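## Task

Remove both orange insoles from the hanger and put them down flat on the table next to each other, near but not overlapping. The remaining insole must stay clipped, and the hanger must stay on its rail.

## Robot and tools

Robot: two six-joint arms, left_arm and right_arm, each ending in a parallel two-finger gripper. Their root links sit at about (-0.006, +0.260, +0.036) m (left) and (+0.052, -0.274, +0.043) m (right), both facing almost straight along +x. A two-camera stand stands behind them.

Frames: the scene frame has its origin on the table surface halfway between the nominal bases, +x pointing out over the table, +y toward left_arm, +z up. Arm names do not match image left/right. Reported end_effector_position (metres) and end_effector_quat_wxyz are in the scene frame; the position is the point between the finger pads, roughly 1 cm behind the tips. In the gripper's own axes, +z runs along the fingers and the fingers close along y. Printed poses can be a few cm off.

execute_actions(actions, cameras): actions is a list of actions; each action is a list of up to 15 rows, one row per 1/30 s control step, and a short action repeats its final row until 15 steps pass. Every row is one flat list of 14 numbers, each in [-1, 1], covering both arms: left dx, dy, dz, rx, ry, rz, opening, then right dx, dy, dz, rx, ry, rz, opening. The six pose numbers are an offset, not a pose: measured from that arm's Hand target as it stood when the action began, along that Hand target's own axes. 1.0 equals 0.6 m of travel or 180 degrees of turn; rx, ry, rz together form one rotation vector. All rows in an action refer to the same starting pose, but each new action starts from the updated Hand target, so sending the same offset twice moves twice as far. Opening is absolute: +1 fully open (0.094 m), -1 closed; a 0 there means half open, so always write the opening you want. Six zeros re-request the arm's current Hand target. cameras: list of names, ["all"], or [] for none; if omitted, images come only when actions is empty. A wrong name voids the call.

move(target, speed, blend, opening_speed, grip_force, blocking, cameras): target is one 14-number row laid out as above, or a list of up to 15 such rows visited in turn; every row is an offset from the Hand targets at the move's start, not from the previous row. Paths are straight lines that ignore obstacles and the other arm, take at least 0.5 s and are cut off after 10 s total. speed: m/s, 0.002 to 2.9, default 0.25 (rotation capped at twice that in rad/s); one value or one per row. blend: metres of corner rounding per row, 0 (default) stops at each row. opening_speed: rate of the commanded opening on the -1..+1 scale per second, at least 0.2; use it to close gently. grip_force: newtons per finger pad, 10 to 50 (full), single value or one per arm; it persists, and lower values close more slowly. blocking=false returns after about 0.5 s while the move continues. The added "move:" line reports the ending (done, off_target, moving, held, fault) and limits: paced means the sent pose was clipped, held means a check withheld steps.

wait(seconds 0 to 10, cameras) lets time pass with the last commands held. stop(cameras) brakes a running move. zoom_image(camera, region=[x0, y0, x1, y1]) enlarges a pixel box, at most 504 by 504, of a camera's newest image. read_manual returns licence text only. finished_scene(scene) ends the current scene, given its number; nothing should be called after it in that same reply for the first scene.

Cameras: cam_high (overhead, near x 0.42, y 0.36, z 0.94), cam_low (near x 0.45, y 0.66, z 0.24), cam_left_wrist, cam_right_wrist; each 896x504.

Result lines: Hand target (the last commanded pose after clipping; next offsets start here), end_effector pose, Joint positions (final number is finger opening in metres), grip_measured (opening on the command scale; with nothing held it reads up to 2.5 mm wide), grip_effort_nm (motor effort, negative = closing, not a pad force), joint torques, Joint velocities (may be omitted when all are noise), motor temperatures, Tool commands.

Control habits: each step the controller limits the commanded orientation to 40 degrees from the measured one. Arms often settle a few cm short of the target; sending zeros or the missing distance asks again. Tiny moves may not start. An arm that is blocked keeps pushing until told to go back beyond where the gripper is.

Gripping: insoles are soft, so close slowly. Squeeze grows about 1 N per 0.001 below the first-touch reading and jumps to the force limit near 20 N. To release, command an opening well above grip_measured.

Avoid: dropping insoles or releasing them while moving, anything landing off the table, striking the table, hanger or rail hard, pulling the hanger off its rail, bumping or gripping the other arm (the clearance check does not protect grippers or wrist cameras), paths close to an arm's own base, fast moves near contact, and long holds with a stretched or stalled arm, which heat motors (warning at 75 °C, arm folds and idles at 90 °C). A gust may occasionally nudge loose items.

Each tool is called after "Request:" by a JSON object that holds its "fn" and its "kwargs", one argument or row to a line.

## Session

Request:
{"fn": "execute_actions", "kwargs": {
  "actions": []
}}

Request:
{"fn": "zoom_image", "kwargs": {
  "camera": "cam_high",
  "region": [220, 60, 560, 340]
}}

Scene clock: 0.00 s.
left_arm: end_effector_position=(+0.2903, +0.2468, +0.1562) grip_measured=+1.000 grip_effort_nm=n/a end_effector_quat_wxyz=(+0.577, -0.064, +0.804, -0.131) | right_arm: end_effector_position=(+0.3329, -0.3139, +0.0961) grip_measured=+1.000 grip_effort_nm=n/a end_effector_quat_wxyz=(+0.470, +0.052, +0.880, -0.032)
Joint positions: left_arm=[0.079 0.777 0.095 0.369 0.22 -0.233 0.094] | right_arm=[-0.145 0.945 0.114 0.241 -0.031 -0.029 0.094]
Joint velocities: within noise
Joint torques (N m): no reading
Motor temperatures (°C): left_arm=[24 26 35 25 20 22 22] | right_arm=[24 28 35 31 23 22 26]
Heat: left arm: 35 °C; right arm: 35 °C.
Hand target: left_arm +0.2917, +0.2469, +0.1615; +0.582, -0.062, +0.800, -0.130 | right_arm +0.3363, -0.3143, +0.1023; +0.479, +0.051, +0.876, -0.032
Tool commands: left_gripper/opening=+1.0 right_gripper/opening=+1.0
camera_calibration:
cam_left_wrist: T_world_to_cam=[[-0.0131885, -0.964487, 0.2638, 0.209444], [-0.885053, -0.111509, -0.451937, 0.381622], [0.465304, -0.239438, -0.852151, 0.168839], [0, 0, 0, 1]] pos_world=[0.261956, 0.284987, 0.261094]
cam_right_wrist: T_world_to_cam=[[-0.0904794, -0.995814, 0.0129949, -0.277331], [-0.970732, 0.0852707, -0.224516, 0.394407], [0.222468, -0.0329287, -0.974384, 0.125143], [0, 0, 0, 1]] pos_world=[0.32993, -0.30568, 0.214092]

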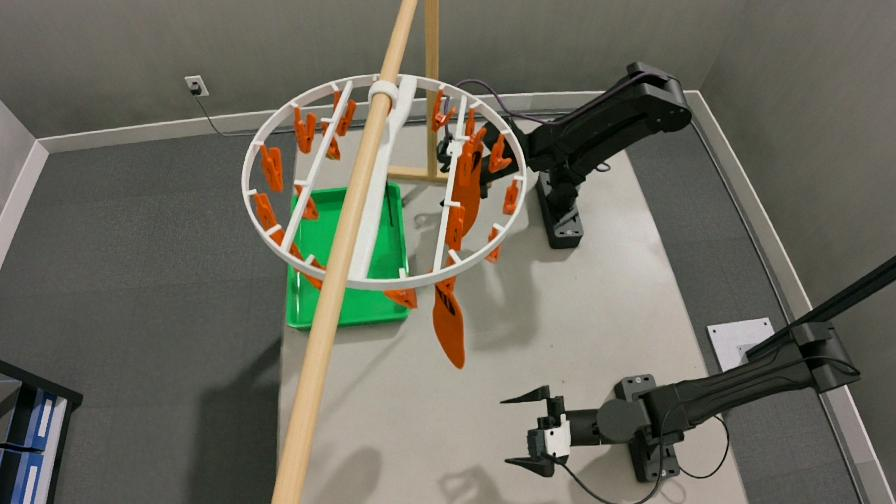

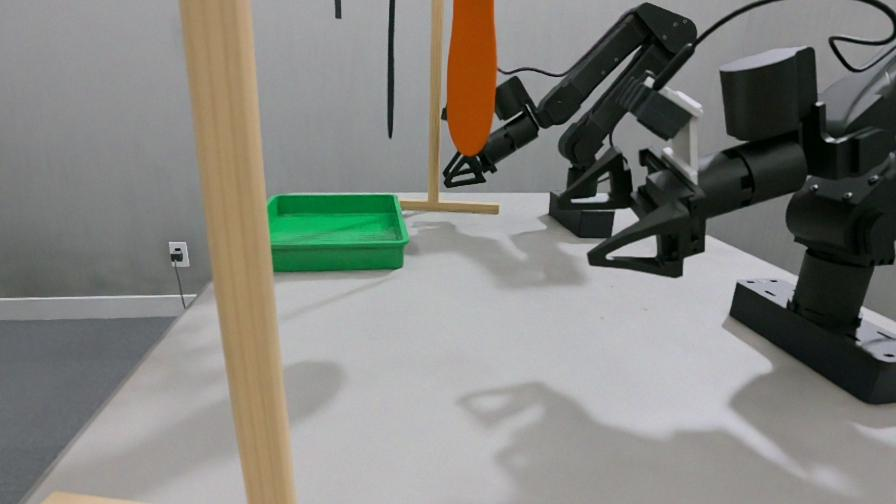

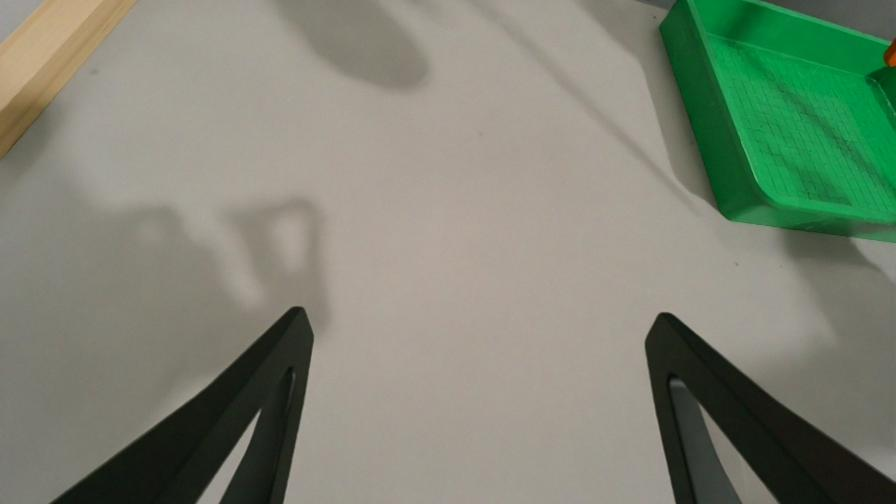

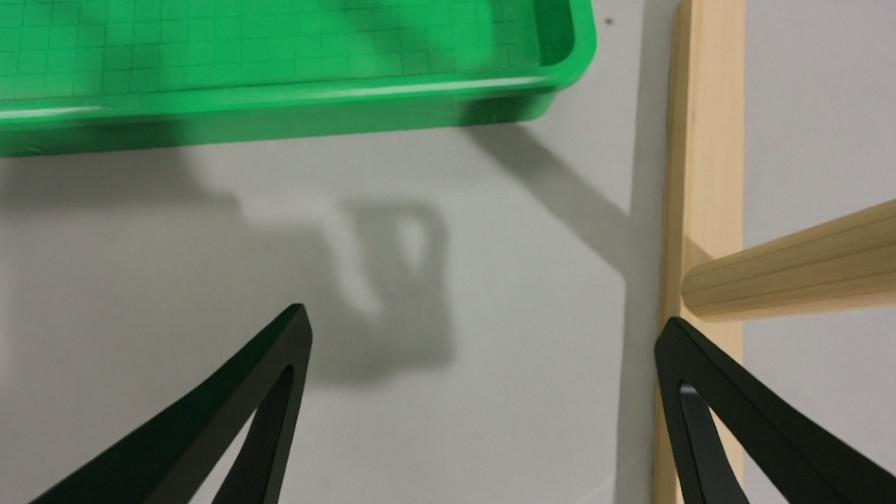

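Scaled by 1.482 from the camera's 896x504 image, which has a finer 1280x720 frame.

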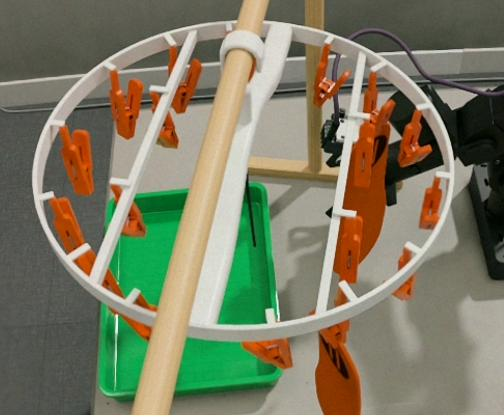

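Request:
{"fn": "move", "kwargs": {
  "target": [-0.183,-0.05,-0.114,0.2428,-0.0542,0.1237,0.6,0,0,0,0,0,0,1],
  "cameras": ["cam_left_wrist","cam_high","cam_low"]
}}

Scene clock: 4.20 s.
left_arm: end_effector_position=(+0.2594, +0.2527, +0.2837) grip_measured=+0.603 grip_effort_nm=-0.14 end_effector_quat_wxyz=(+0.640, +0.287, +0.646, -0.300) | right_arm: end_effector_position=(+0.3329, -0.3139, +0.0961) grip_measured=+1.000 grip_effort_nm=0.00 end_effector_quat_wxyz=(+0.470, +0.052, +0.880, -0.032)
Joint positions: left_arm=[0.709 1.059 0.459 0.424 1.571 0.156 0.075] | right_arm=[-0.145 0.945 0.114 0.241 -0.031 -0.029 0.094]
Joint torques (N m): left_arm=[0.36 -1.73 8.39 1.56 0.22 0.03] | right_arm=[0.08 -1.25 8.43 1.66 0 0.02]
Heat: left arm: 35 °C; right arm: 35 °C.
Hand target: left_arm +0.2598, +0.2551, +0.2903; +0.641, +0.299, +0.640, -0.299 | right_arm +0.3363, -0.3143, +0.1023; +0.479, +0.051, +0.876, -0.032
Off the commanded pose: left_arm 0.007 m, 2 deg | right_arm 0.007 m, 1 deg.
joint sent to its limit (left arm) — joint 5 (wrist yaw), upper limit. The joint targets still meet the commanded pose.
move: done
camera_calibration:
cam_left_wrist: T_world_to_cam=[[-0.728181, -0.68529, 0.0113865, 0.367645], [-0.475624, 0.49329, -0.728318, 0.231984], [0.493492, -0.535763, -0.685145, 0.313439], [0, 0, 0, 1]] pos_world=[0.223369, 0.305437, 0.379523]
Images, in order (width x height): cam_high 896x504, cam_low 896x504, cam_left_wrist 896x504.

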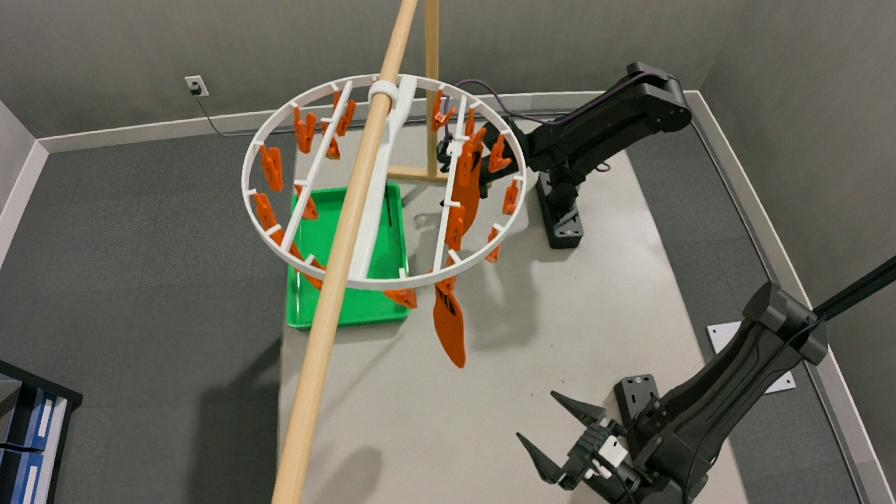

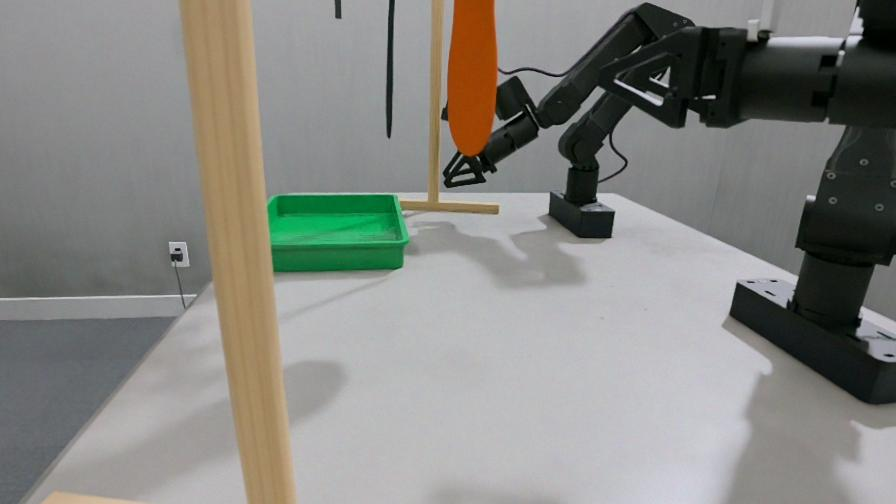

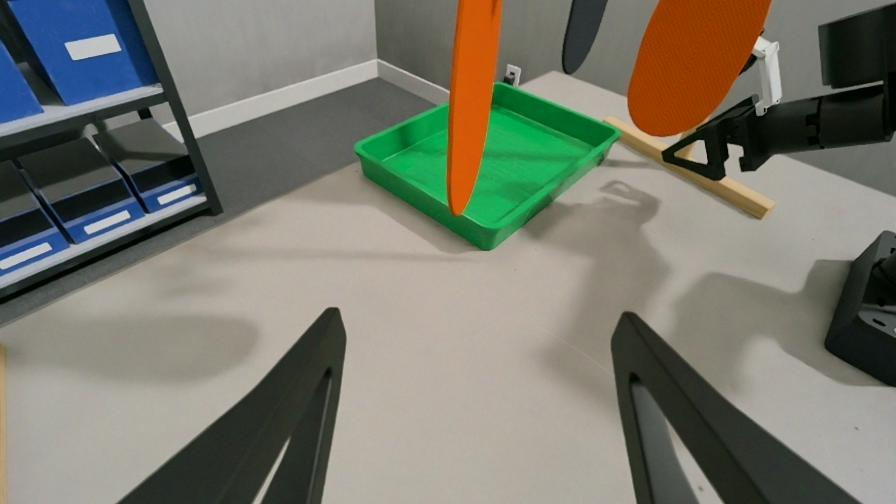

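Request:
{"fn": "move", "kwargs": {
  "target": [
    [-0.017,0.0415,0.096,0.0667,0,0,0.6,0,0,0,0,0,0,1],
    [-0.017,0,0.291,0.0667,0,0,0.6,0,0,0,0,0,0,1]
  ],
  "speed": 0.18,
  "blend": [0.01,0],
  "cameras": ["cam_left_wrist","cam_high","cam_low"]
}}

Scene clock: 7.43 s.
left_arm: end_effector_position=(+0.3663, +0.1223, +0.2948) grip_measured=+0.603 grip_effort_nm=-0.14 end_effector_quat_wxyz=(+0.602, +0.363, +0.610, -0.367) | right_arm: end_effector_position=(+0.3329, -0.3139, +0.0961) grip_measured=+1.000 grip_effort_nm=0.00 end_effector_quat_wxyz=(+0.470, +0.052, +0.880, -0.032)
Joint positions: left_arm=[0.066 1.484 0.745 0.723 1.157 0.004 0.075] | right_arm=[-0.145 0.945 0.114 0.241 -0.031 -0.029 0.094]
Joint torques (N m): left_arm=[-0.34 -4.4 8.46 1.89 0.04 -0.04] | right_arm=[0.06 -1.26 8.44 1.66 0 0.01]
Heat: left arm: 36 °C; right arm: 36 °C.
Hand target: left_arm +0.3719, +0.1213, +0.3005; +0.606, +0.364, +0.606, -0.364 | right_arm +0.3363, -0.3143, +0.1023; +0.479, +0.051, +0.876, -0.032
Off the commanded pose: left_arm 0.008 m, 1 deg | right_arm 0.007 m, 1 deg.
move: done
camera_calibration:
cam_left_wrist: T_world_to_cam=[[-0.864368, -0.50286, 0.000607636, 0.386664], [-0.347151, 0.595844, -0.724193, 0.294426], [0.363806, -0.62618, -0.689597, 0.258318], [0, 0, 0, 1]] pos_world=[0.342452, 0.180759, 0.391122]
Images, in order (width x height): cam_high 896x504, cam_low 896x504, cam_left_wrist 896x504.

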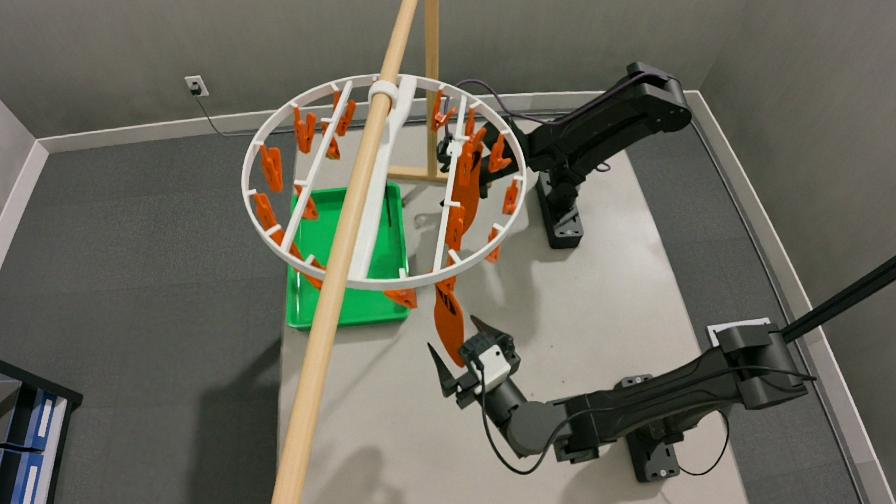

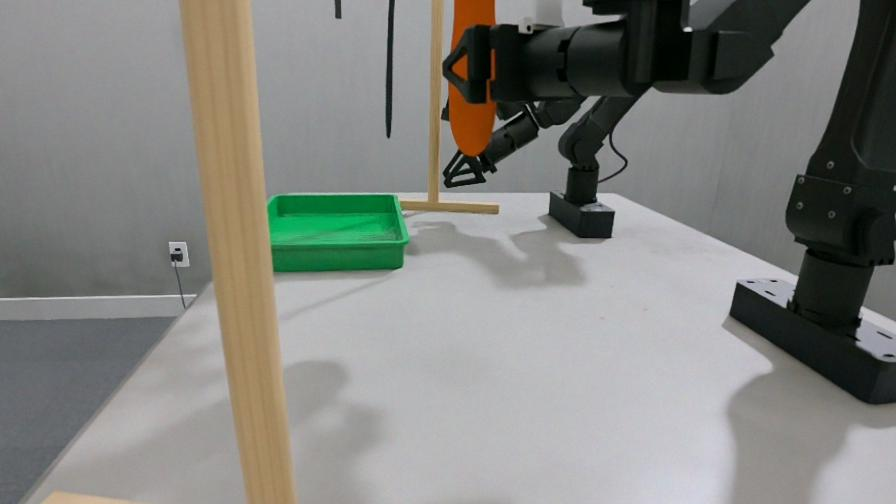

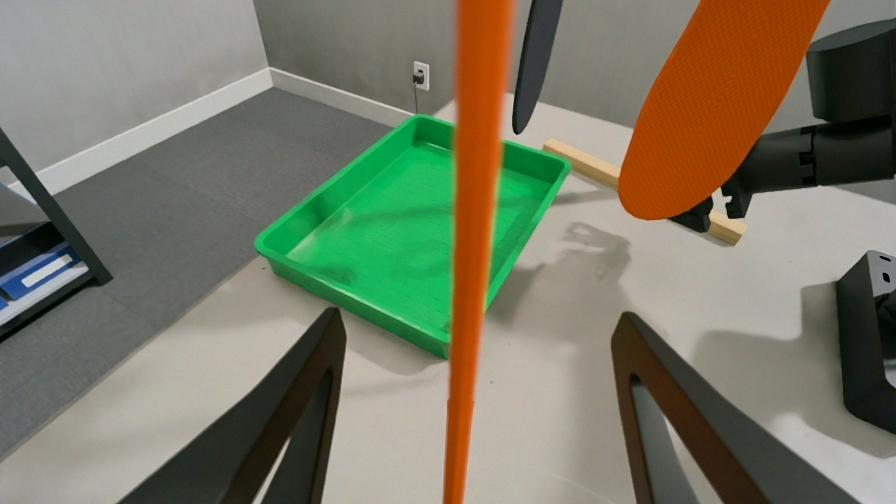

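Request:
{"fn": "move", "kwargs": {
  "target": [
    [0,0.006,0.005,0,0,0,0.6,0,0,0,0,0,0,1],
    [0,0.006,0.005,0,0,0,-1,0,0,0,0,0,0,1],
    [0.23,0.006,0.005,0,0,0,-1,0,0,0,0,0,0,1]
  ],
  "speed": 0.09,
  "grip_force": 48,
  "cameras": ["cam_left_wrist","cam_high","cam_low"]
}}

Scene clock: 14.63 s.
left_arm: end_effector_position=(+0.3771, +0.1198, +0.1709) grip_measured=-0.933 grip_effort_nm=-0.99 end_effector_quat_wxyz=(+0.613, +0.372, +0.597, -0.360) | right_arm: end_effector_position=(+0.3329, -0.3139, +0.0961) grip_measured=+1.000 grip_effort_nm=0.00 end_effector_quat_wxyz=(+0.470, +0.052, +0.880, -0.032)
Joint positions: left_arm=[0.056 1.98 0.597 1.405 1.151 0.005 0.003] | right_arm=[-0.145 0.945 0.114 0.241 -0.031 -0.029 0.094]
Joint torques (N m): left_arm=[0.05 -5.71 3.17 1.85 -0.03 -0.11] | right_arm=[0.06 -1.25 8.43 1.66 0 0.01]
Heat: left arm: 37 °C; right arm: 36 °C.
Hand target: left_arm +0.3766, +0.1203, +0.1626; +0.606, +0.364, +0.606, -0.364 | right_arm +0.3363, -0.3143, +0.1023; +0.479, +0.051, +0.876, -0.032
Off the commanded pose: left_arm 0.008 m, 2 deg | right_arm 0.007 m, 1 deg.
grip_force (N): 48, 48
move: done
camera_calibration:
cam_left_wrist: T_world_to_cam=[[-0.865597, -0.499495, -0.035313, 0.401059], [-0.315844, 0.599341, -0.735549, 0.1997], [0.388568, -0.625536, -0.67655, 0.155736], [0, 0, 0, 1]] pos_world=[0.349716, 0.178057, 0.266415]
Images, in order (width x height): cam_high 896x504, cam_low 896x504, cam_left_wrist 896x504.

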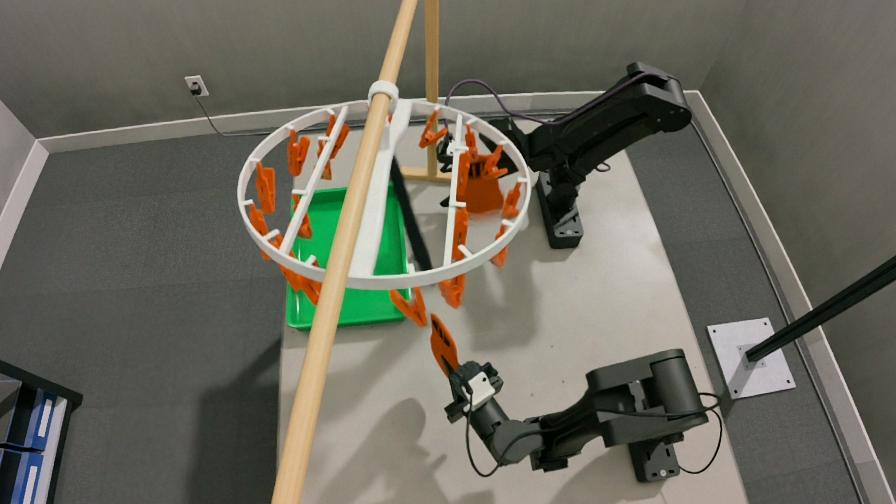

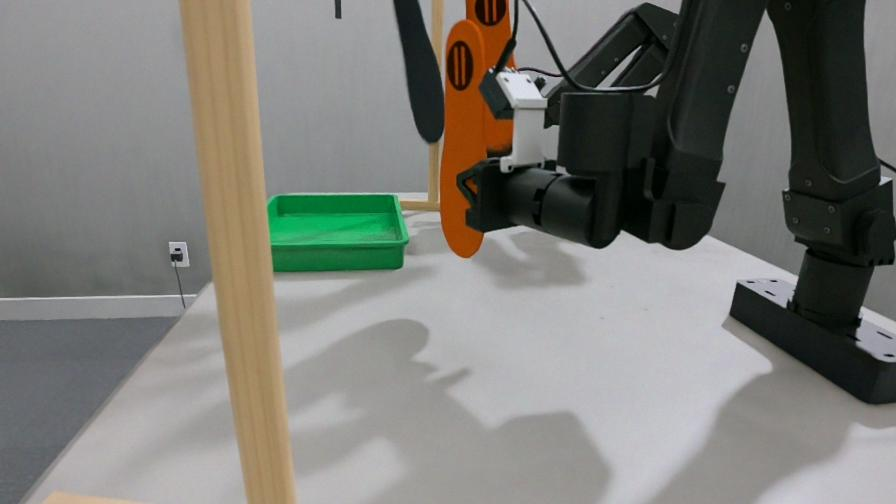

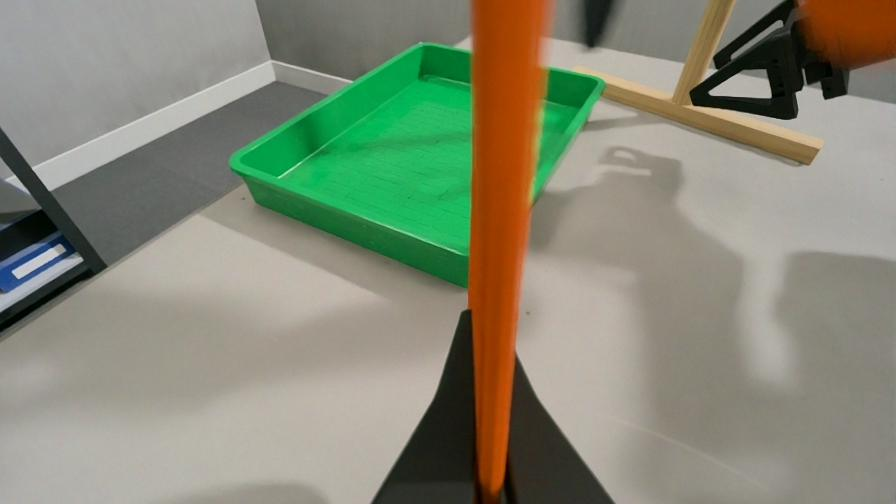

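Request:
{"fn": "move", "kwargs": {
  "target": [
    [-0.062,0.234,0.068,-0.3725,-0.1717,-0.5132,-1,0,0,0,0,0,0,1],
    [0.175,0.234,0.068,-0.3725,-0.1717,-0.5132,-1,0,0,0,0,0,0,1]
  ],
  "speed": [0.3,0.2],
  "blend": [0.02,0],
  "cameras": ["cam_left_wrist","cam_high","cam_low"]
}}

Scene clock: 21.23 s.
left_arm: end_effector_position=(+0.5224, +0.1505, +0.0662) grip_measured=-0.933 grip_effort_nm=-0.99 end_effector_quat_wxyz=(-0.379, +0.595, -0.592, +0.389) | right_arm: end_effector_position=(+0.3329, -0.3139, +0.0961) grip_measured=+1.000 grip_effort_nm=0.00 end_effector_quat_wxyz=(+0.470, +0.052, +0.880, -0.032)
Joint positions: left_arm=[-0.296 2.163 0.981 0.745 -0.254 -1.703 0.003] | right_arm=[-0.145 0.945 0.114 0.241 -0.031 -0.029 0.094]
Joint torques (N m): left_arm=[-0.66 -8.44 4.96 2.19 -0.15 0.06] | right_arm=[0.06 -1.25 8.44 1.66 0 0.01]
Heat: left arm: 36 °C; right arm: 36 °C.
Hand target: left_arm +0.5199, +0.1499, +0.0577; -0.380, +0.596, -0.596, +0.381 | right_arm +0.3363, -0.3143, +0.1023; +0.479, +0.051, +0.876, -0.032
Off the commanded pose: left_arm 0.009 m, 1 deg | right_arm 0.007 m, 1 deg.
grip_force (N): 48, 48
move: done
camera_calibration:
cam_left_wrist: T_world_to_cam=[[0.446055, 0.00130896, 0.895005, -0.283652], [-0.61888, -0.721942, 0.309495, 0.438112], [0.646546, -0.691952, -0.321216, -0.100644], [0, 0, 0, 1]] pos_world=[0.462734, 0.247022, 0.085948]
Images, in order (width x height): cam_high 896x504, cam_low 896x504, cam_left_wrist 896x504.

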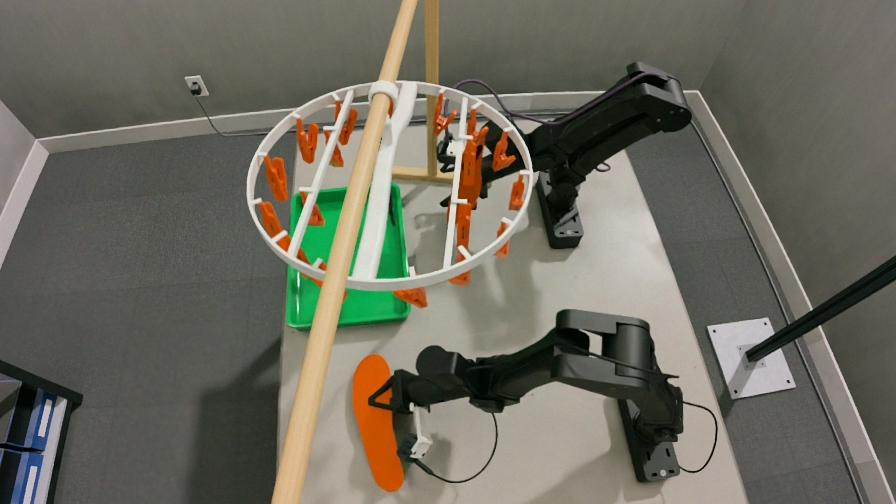

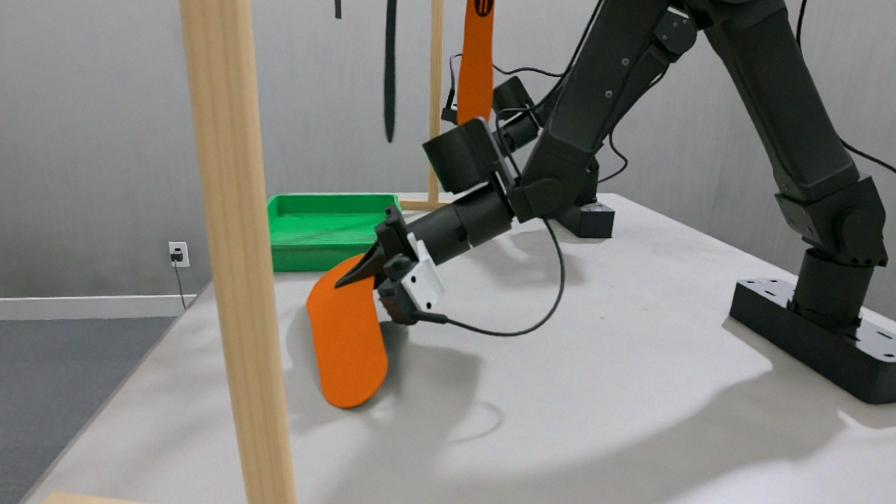

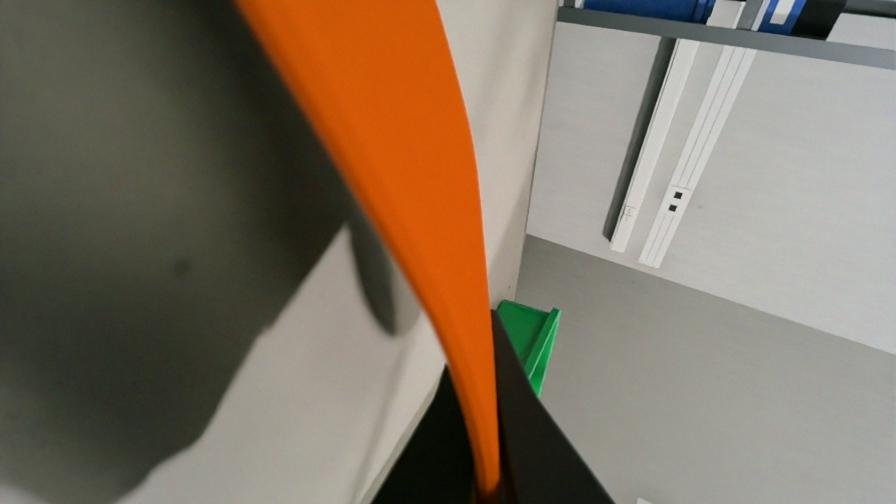

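Request:
{"fn": "move", "kwargs": {
  "target": [
    [0,0.0513,0.024,0,0,0,-1,0,0,0,0,0,0,1],
    [0,0.0513,0.024,0,0,0,-0.55,0,0,0,0,0,0,1],
    [0,0.136,-0.157,0,0,0,-0.55,0,0,0,0,0,0,1]
  ],
  "speed": [0.08,0.1,0.15],
  "opening_speed": 0.4,
  "cameras": ["cam_high","cam_low"]
}}

Scene clock: 25.37 s.
left_arm: end_effector_position=(+0.4061, +0.1475, +0.0269) grip_measured=-0.553 grip_effort_nm=0.15 end_effector_quat_wxyz=(-0.381, +0.593, -0.590, +0.395) | right_arm: end_effector_position=(+0.3329, -0.3139, +0.0961) grip_measured=+1.000 grip_effort_nm=0.00 end_effector_quat_wxyz=(+0.470, +0.052, +0.880, -0.032)
Joint positions: left_arm=[-0.428 2.14 0.505 1.193 -0.371 -1.762 0.021] | right_arm=[-0.145 0.945 0.114 0.241 -0.031 -0.029 0.094]
Joint torques (N m): left_arm=[-0.43 -8.66 1.66 1.78 -0.14 0.08] | right_arm=[0.06 -1.26 8.43 1.66 0 0.02]
Heat: left arm: 36 °C; right arm: 36 °C.
Hand target: left_arm +0.4000, +0.1501, +0.0234; -0.380, +0.596, -0.596, +0.381 | right_arm +0.3363, -0.3143, +0.1023; +0.479, +0.051, +0.876, -0.032
Off the commanded pose: left_arm 0.007 m, 2 deg | right_arm 0.007 m, 1 deg.
grip_force (N): 48, 48
move: done; target 2's new opening was sent with left_arm's hand 0.011 m and 1 deg from that target
Images, in order (width x height): cam_high 896x504, cam_low 896x504.

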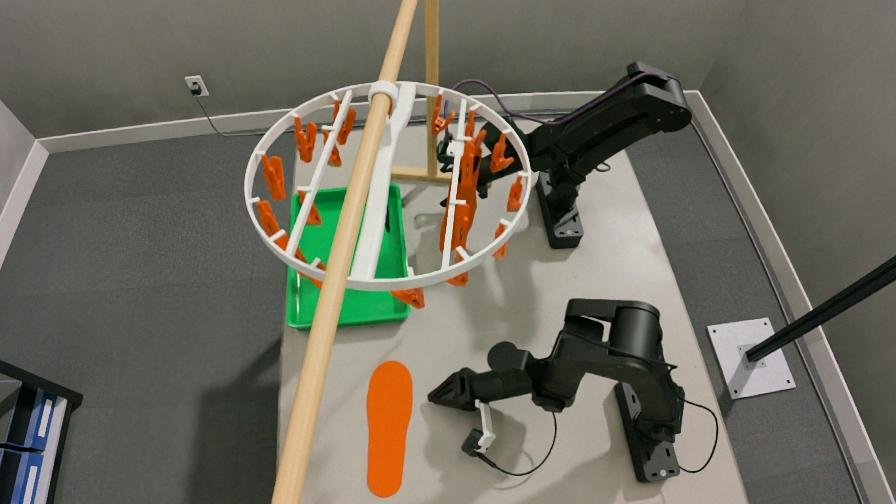

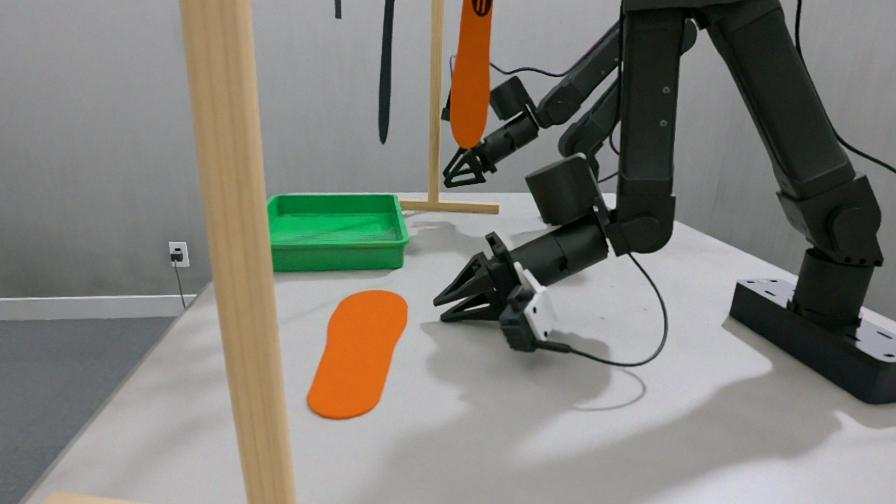

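Request:
{"fn": "move", "kwargs": {
  "target": [-0.417,-0.258,-0.341,0,0,0,-0.45,0.02,0.295,-0.1215,-0.2,-0.1758,-0.0561,0.7],
  "cameras": ["cam_right_wrist","cam_high","cam_low"]
}}

Scene clock: 31.90 s.
left_arm: end_effector_position=(+0.2777, +0.3975, +0.2376) grip_measured=-0.453 grip_effort_nm=0.15 end_effector_quat_wxyz=(-0.369, +0.607, -0.592, +0.381) | right_arm: end_effector_position=(+0.2916, -0.1301, +0.1325) grip_measured=+0.702 grip_effort_nm=-0.09 end_effector_quat_wxyz=(+0.542, -0.219, +0.798, +0.145)
Joint positions: left_arm=[0.837 0.994 0.683 -0.323 0.74 -1.137 0.026] | right_arm=[0.574 0.698 0.024 0.295 0.026 0.003 0.08]
Joint torques (N m): left_arm=[0.38 -1.65 9.85 1.76 0.33 0.09] | right_arm=[0.79 0.46 7.05 1.93 0.13 0.11]
Heat: left arm: 36 °C; right arm: 36 °C.
Hand target: left_arm +0.2800, +0.4004, +0.2499; -0.380, +0.596, -0.596, +0.381 | right_arm +0.2903, -0.1302, +0.1303; +0.683, -0.183, +0.683, +0.183
Off the commanded pose: left_arm 0.013 m, 2 deg | right_arm 0.003 m, 22 deg.
joint sent to its limit (right arm) — joint 3 (elbow), lower limit, where the elbow is as bent as it goes. The joint targets are off in orientation, not in position.
grip_force (N): 48, 48
move: off_target (left_arm, right_arm)
camera_calibration:
cam_right_wrist: T_world_to_cam=[[0.530712, -0.84734, 0.0189929, -0.261208], [-0.76396, -0.487952, -0.422218, 0.238122], [0.367029, 0.209566, -0.906295, 0.156185], [0, 0, 0, 1]] pos_world=[0.263217, -0.13787, 0.24705]
Images, in order (width x height): cam_high 896x504, cam_low 896x504, cam_right_wrist 896x504.

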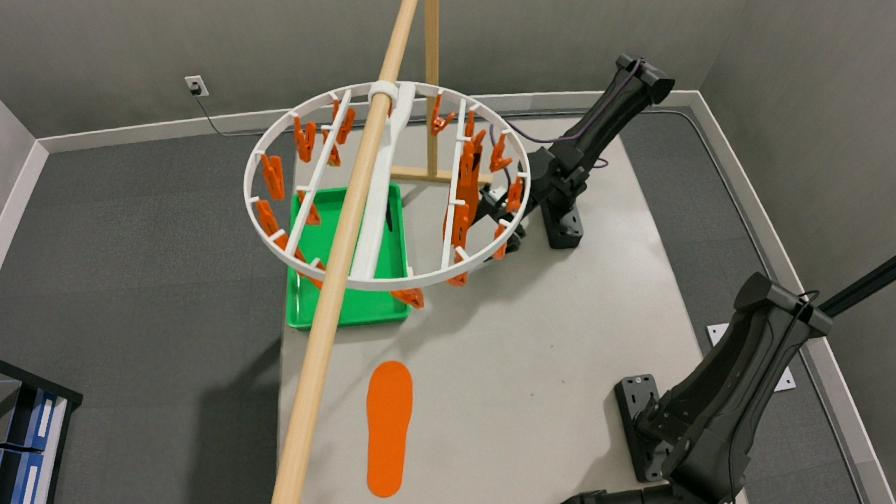

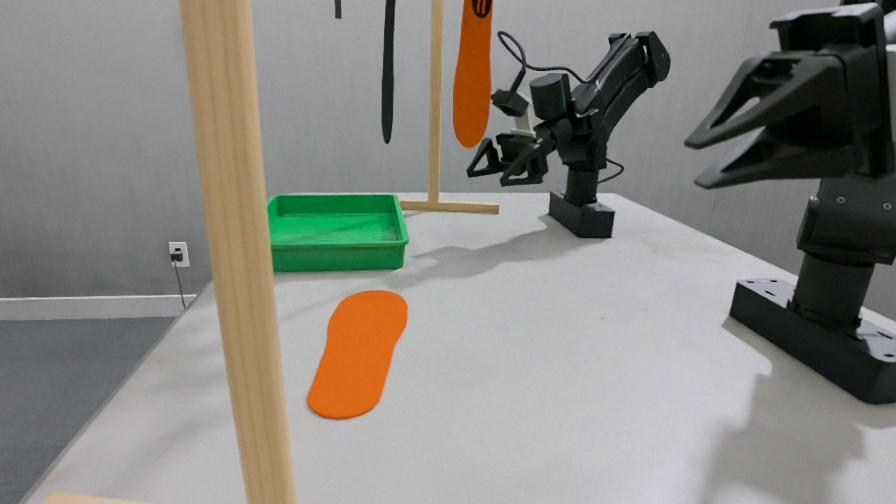

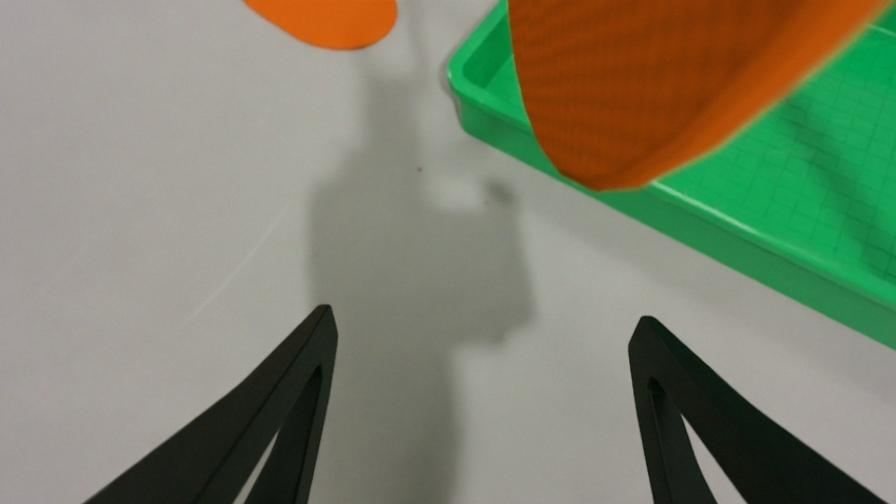

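Request:
{"fn": "move", "kwargs": {
  "target": [
    [0,0,0,0,0,0,-0.45,-0.06,-0.0255,-0.1,0,0,0,0.6],
    [0,0,0,0,0,0,-0.45,-0.283,-0.0255,-0.0725,0,0,0,0.6]
  ],
  "speed": 0.2,
  "blend": [0.02,0],
  "cameras": ["cam_right_wrist","cam_low"]
}}

Scene clock: 35.13 s.
left_arm: end_effector_position=(+0.2777, +0.3974, +0.2375) grip_measured=-0.453 grip_effort_nm=0.15 end_effector_quat_wxyz=(-0.369, +0.607, -0.593, +0.381) | right_arm: end_effector_position=(+0.2773, -0.1537, +0.1796) grip_measured=+0.602 grip_effort_nm=-0.09 end_effector_quat_wxyz=(+0.613, -0.186, +0.752, +0.154)
Joint positions: left_arm=[0.837 0.994 0.683 -0.324 0.74 -1.137 0.026] | right_arm=[0.506 0.149 0.024 -0.076 -0.001 0.003 0.075]
Joint torques (N m): left_arm=[0.44 -1.76 9.89 1.76 0.32 0.13] | right_arm=[0.2 2.5 8.8 1.83 0.02 0.01]
Heat: left arm: 37 °C; right arm: 36 °C.
Hand target: left_arm +0.2800, +0.4005, +0.2499; -0.380, +0.596, -0.596, +0.380 | right_arm +0.2772, -0.1533, +0.1798; +0.613, -0.187, +0.752, +0.155 (not the last commanded pose)
Off the commanded pose: left_arm 0.013 m, 2 deg | right_arm 0.122 m, 12 deg.
grip_force (N): 48, 48
move: held (right_arm; a check stopped the path), off_target (left_arm); path passed 0 of 2 targets; limits=held
pose unreachable (right arm): on one or more control steps of this call, first in action 0 (counted from 0), this arm could not follow its commanded pose, so it was not sent that pose on those steps. It may still have moved: this result reports where it is.
cause: moving toward the commanded pose would bring two parts of the arm too close to each other (its upper arm (the part past joint 2) and its wrist (the part past joint 5), with joints 3 (elbow) to 5 (wrist yaw) between them, 13 mm apart when it was first held).
camera_calibration:
cam_right_wrist: T_world_to_cam=[[0.4919, -0.870542, 0.0138427, -0.266378], [-0.707946, -0.409179, -0.575661, 0.259528], [0.506801, 0.273368, -0.817571, 0.164191], [0, 0, 0, 1]] pos_world=[0.231551, -0.170585, 0.287326]
Images, in order (width x height): cam_low 896x504, cam_right_wrist 896x504.

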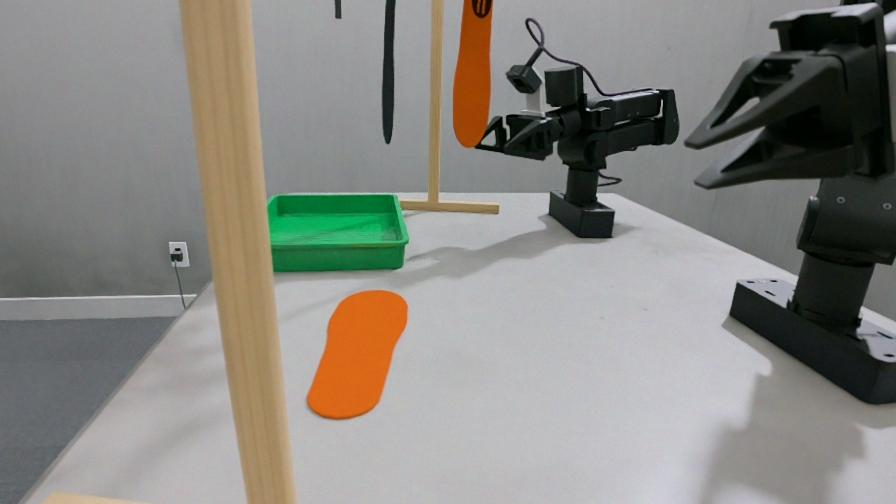

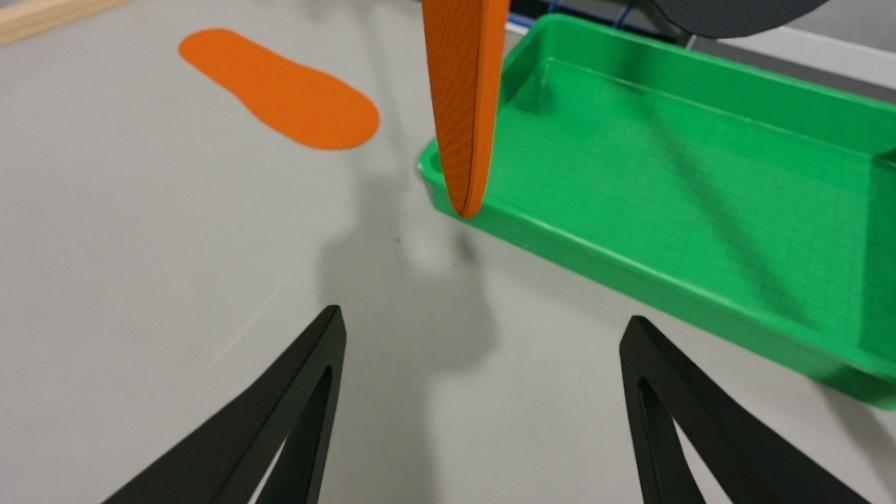

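Request:
{"fn": "move", "kwargs": {
  "target": [0,0,0,0,0,0,-0.45,-0.174,0.005,0.017,-0.0656,-0.0639,-0.0079,0.6],
  "speed": 0.1,
  "cameras": ["cam_right_wrist","cam_high","cam_low"]
}}

Scene clock: 38.70 s.
left_arm: end_effector_position=(+0.2777, +0.3974, +0.2375) grip_measured=-0.453 grip_effort_nm=0.15 end_effector_quat_wxyz=(-0.369, +0.607, -0.593, +0.381) | right_arm: end_effector_position=(+0.3017, -0.1380, +0.2569) grip_measured=+0.602 grip_effort_nm=-0.09 end_effector_quat_wxyz=(+0.647, -0.240, +0.683, +0.238)
Joint positions: left_arm=[0.837 0.994 0.683 -0.324 0.74 -1.137 0.026] | right_arm=[0.203 0.522 0.188 0.277 -0.505 -0.012 0.075]
Joint torques (N m): left_arm=[0.39 -1.46 9.76 1.73 0.31 0.1] | right_arm=[-0.1 1.14 12.52 1.89 -0.11 0.12]
Heat: left arm: 38 °C; right arm: 37 °C.
Hand target: left_arm +0.2800, +0.4005, +0.2499; -0.380, +0.596, -0.596, +0.380 | right_arm +0.3032, -0.1365, +0.2799; +0.665, -0.242, +0.664, +0.241
Off the commanded pose: left_arm 0.013 m, 2 deg | right_arm 0.023 m, 3 deg.
grip_force (N): 48, 48
move: off_target (left_arm, right_arm)
camera_calibration:
cam_right_wrist: T_world_to_cam=[[0.654156, -0.756338, 0.0056588, -0.296861], [-0.542451, -0.474353, -0.693352, 0.299115], [0.527093, 0.450491, -0.720577, 0.204082], [0, 0, 0, 1]] pos_world=[0.248878, -0.174578, 0.356128]
Images, in order (width x height): cam_high 896x504, cam_low 896x504, cam_right_wrist 896x504.

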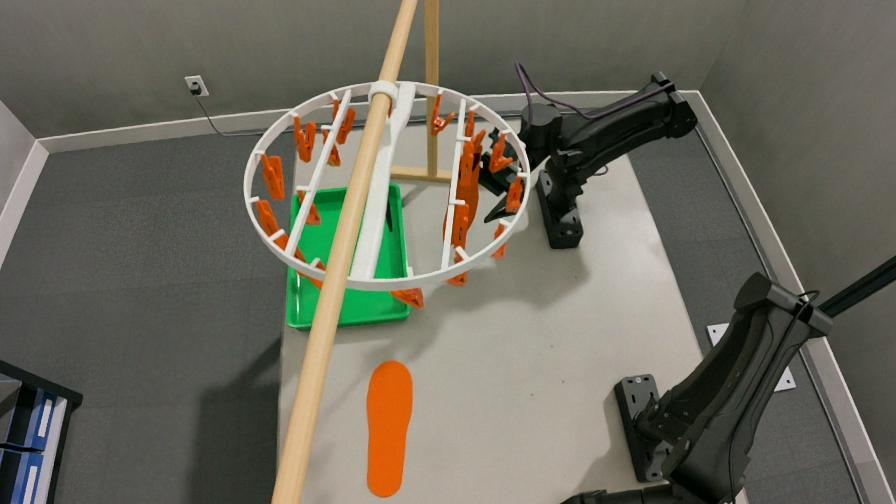

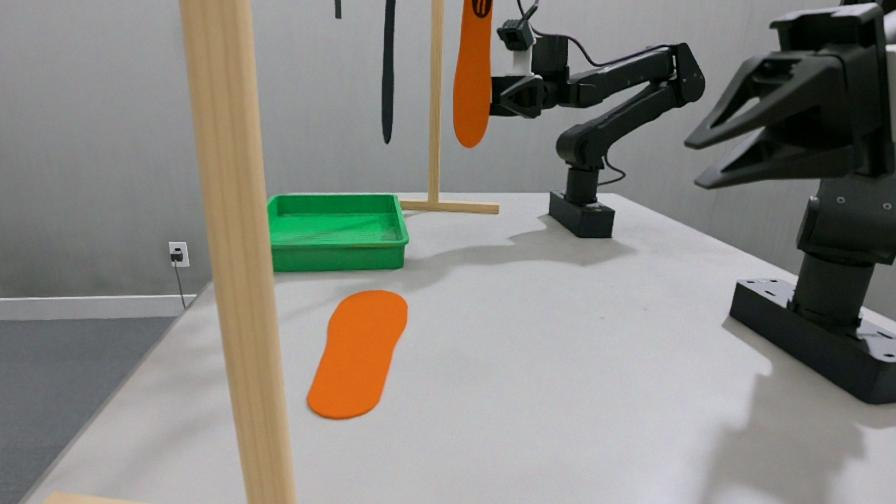

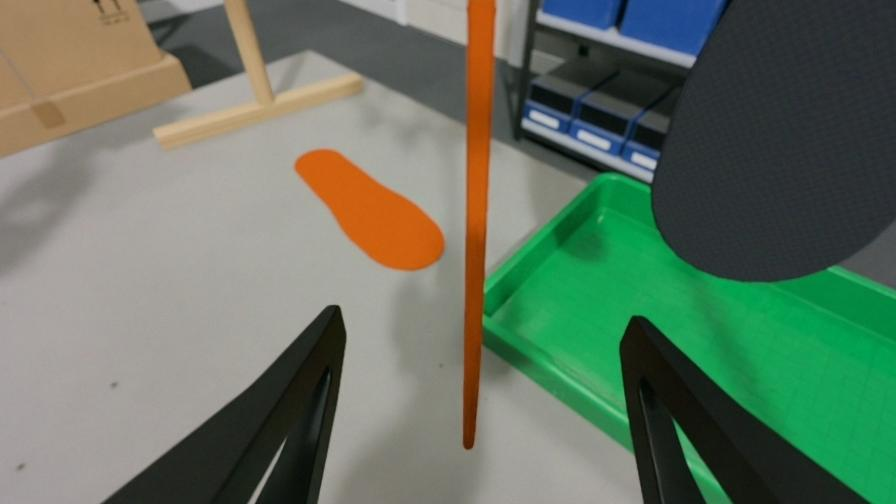

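Request:
{"fn": "move", "kwargs": {
  "target": [
    [0,0,0,0,0,0,-0.45,0,0.003,0.025,0,0,0,0.6],
    [0,0,0,0,0,0,-0.45,0,0.003,0.025,0,0,0,-1],
    [0,0,0,0,0,0,-0.45,0.2,0.003,0.065,0,0,0,-1]
  ],
  "speed": 0.09,
  "cameras": ["cam_right_wrist","cam_high","cam_low"]
}}

Scene clock: 45.83 s.
left_arm: end_effector_position=(+0.2777, +0.3974, +0.2375) grip_measured=-0.453 grip_effort_nm=0.15 end_effector_quat_wxyz=(-0.369, +0.607, -0.593, +0.381) | right_arm: end_effector_position=(+0.3350, -0.1081, +0.1601) grip_measured=-0.951 grip_effort_nm=-0.99 end_effector_quat_wxyz=(+0.637, -0.259, +0.683, +0.247)
Joint positions: left_arm=[0.837 0.994 0.683 -0.324 0.74 -1.137 0.026] | right_arm=[0.311 1.642 0.017 1.552 -0.439 -0.023 0.002]
Joint torques (N m): left_arm=[0.47 -1.57 9.91 1.71 0.34 0.11] | right_arm=[-0.59 -2.99 2.63 1.93 -0.11 -0.05]
Heat: left arm: 39 °C; right arm: 37 °C.
Hand target: left_arm +0.2800, +0.4005, +0.2499; -0.380, +0.596, -0.596, +0.380 | right_arm +0.3320, -0.1099, +0.1600; +0.665, -0.242, +0.664, +0.242
Off the commanded pose: left_arm 0.013 m, 2 deg | right_arm 0.004 m, 4 deg.
joint sent to its limit (right arm) — joint 3 (elbow), lower limit, where the elbow is as bent as it goes; joint 4 (wrist pitch), upper limit. The joint targets are off in orientation, not in position.
grip_force (N): 48, 48
move: off_target (left_arm, right_arm); target 2's new opening was sent with right_arm's hand 0.024 m and 3 deg from that target
camera_calibration:
cam_right_wrist: T_world_to_cam=[[0.685919, -0.727569, 0.012555, -0.304109], [-0.526978, -0.508561, -0.680925, 0.253435], [0.501805, 0.460444, -0.732245, 0.114815], [0, 0, 0, 1]] pos_world=[0.284534, -0.145239, 0.260461]
Images, in order (width x height): cam_high 896x504, cam_low 896x504, cam_right_wrist 896x504.

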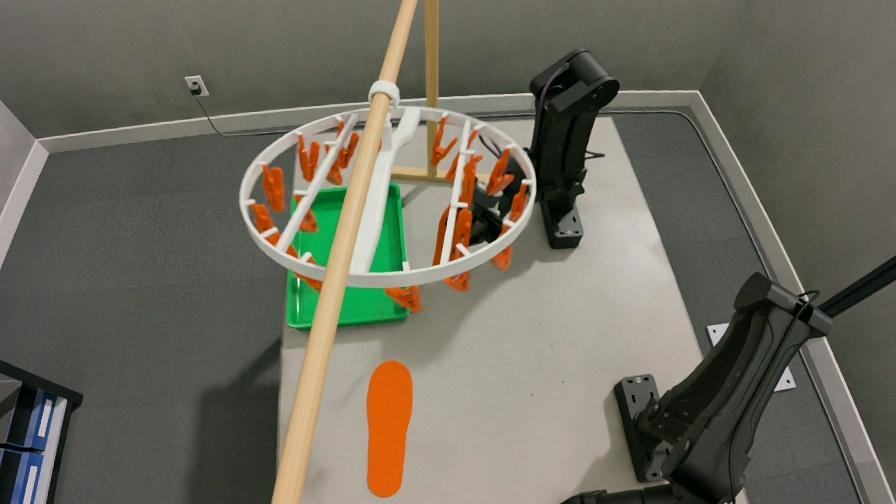

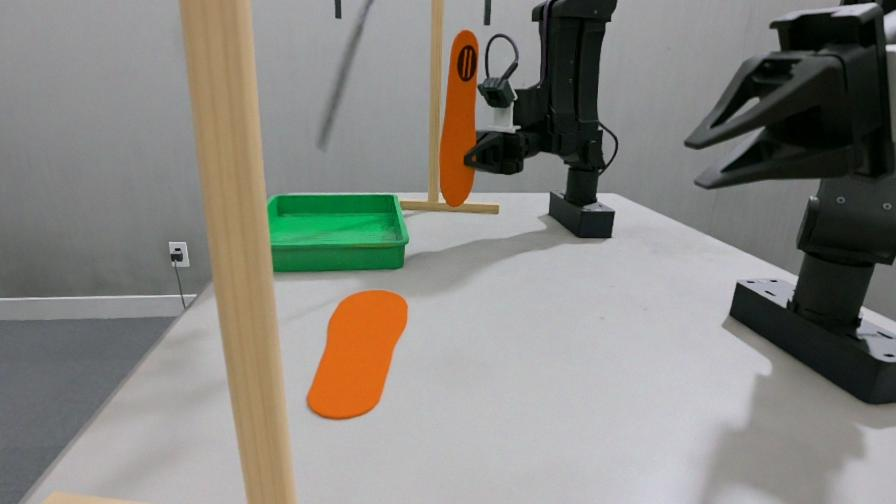

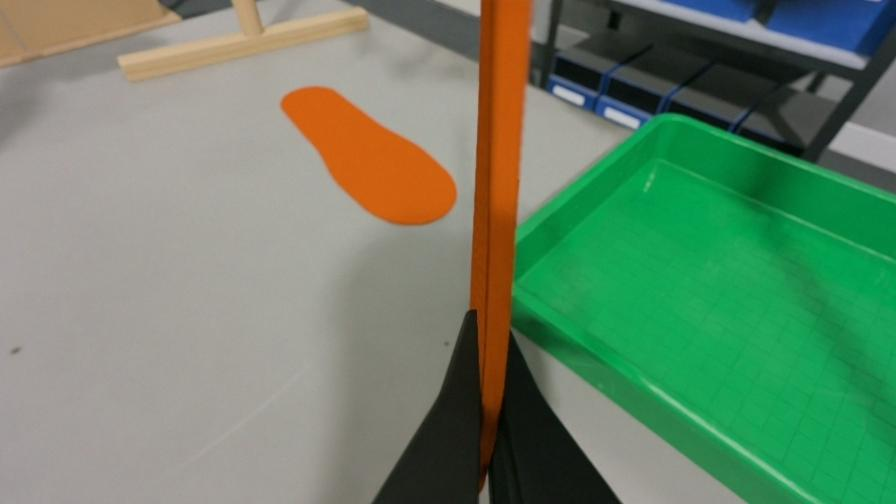

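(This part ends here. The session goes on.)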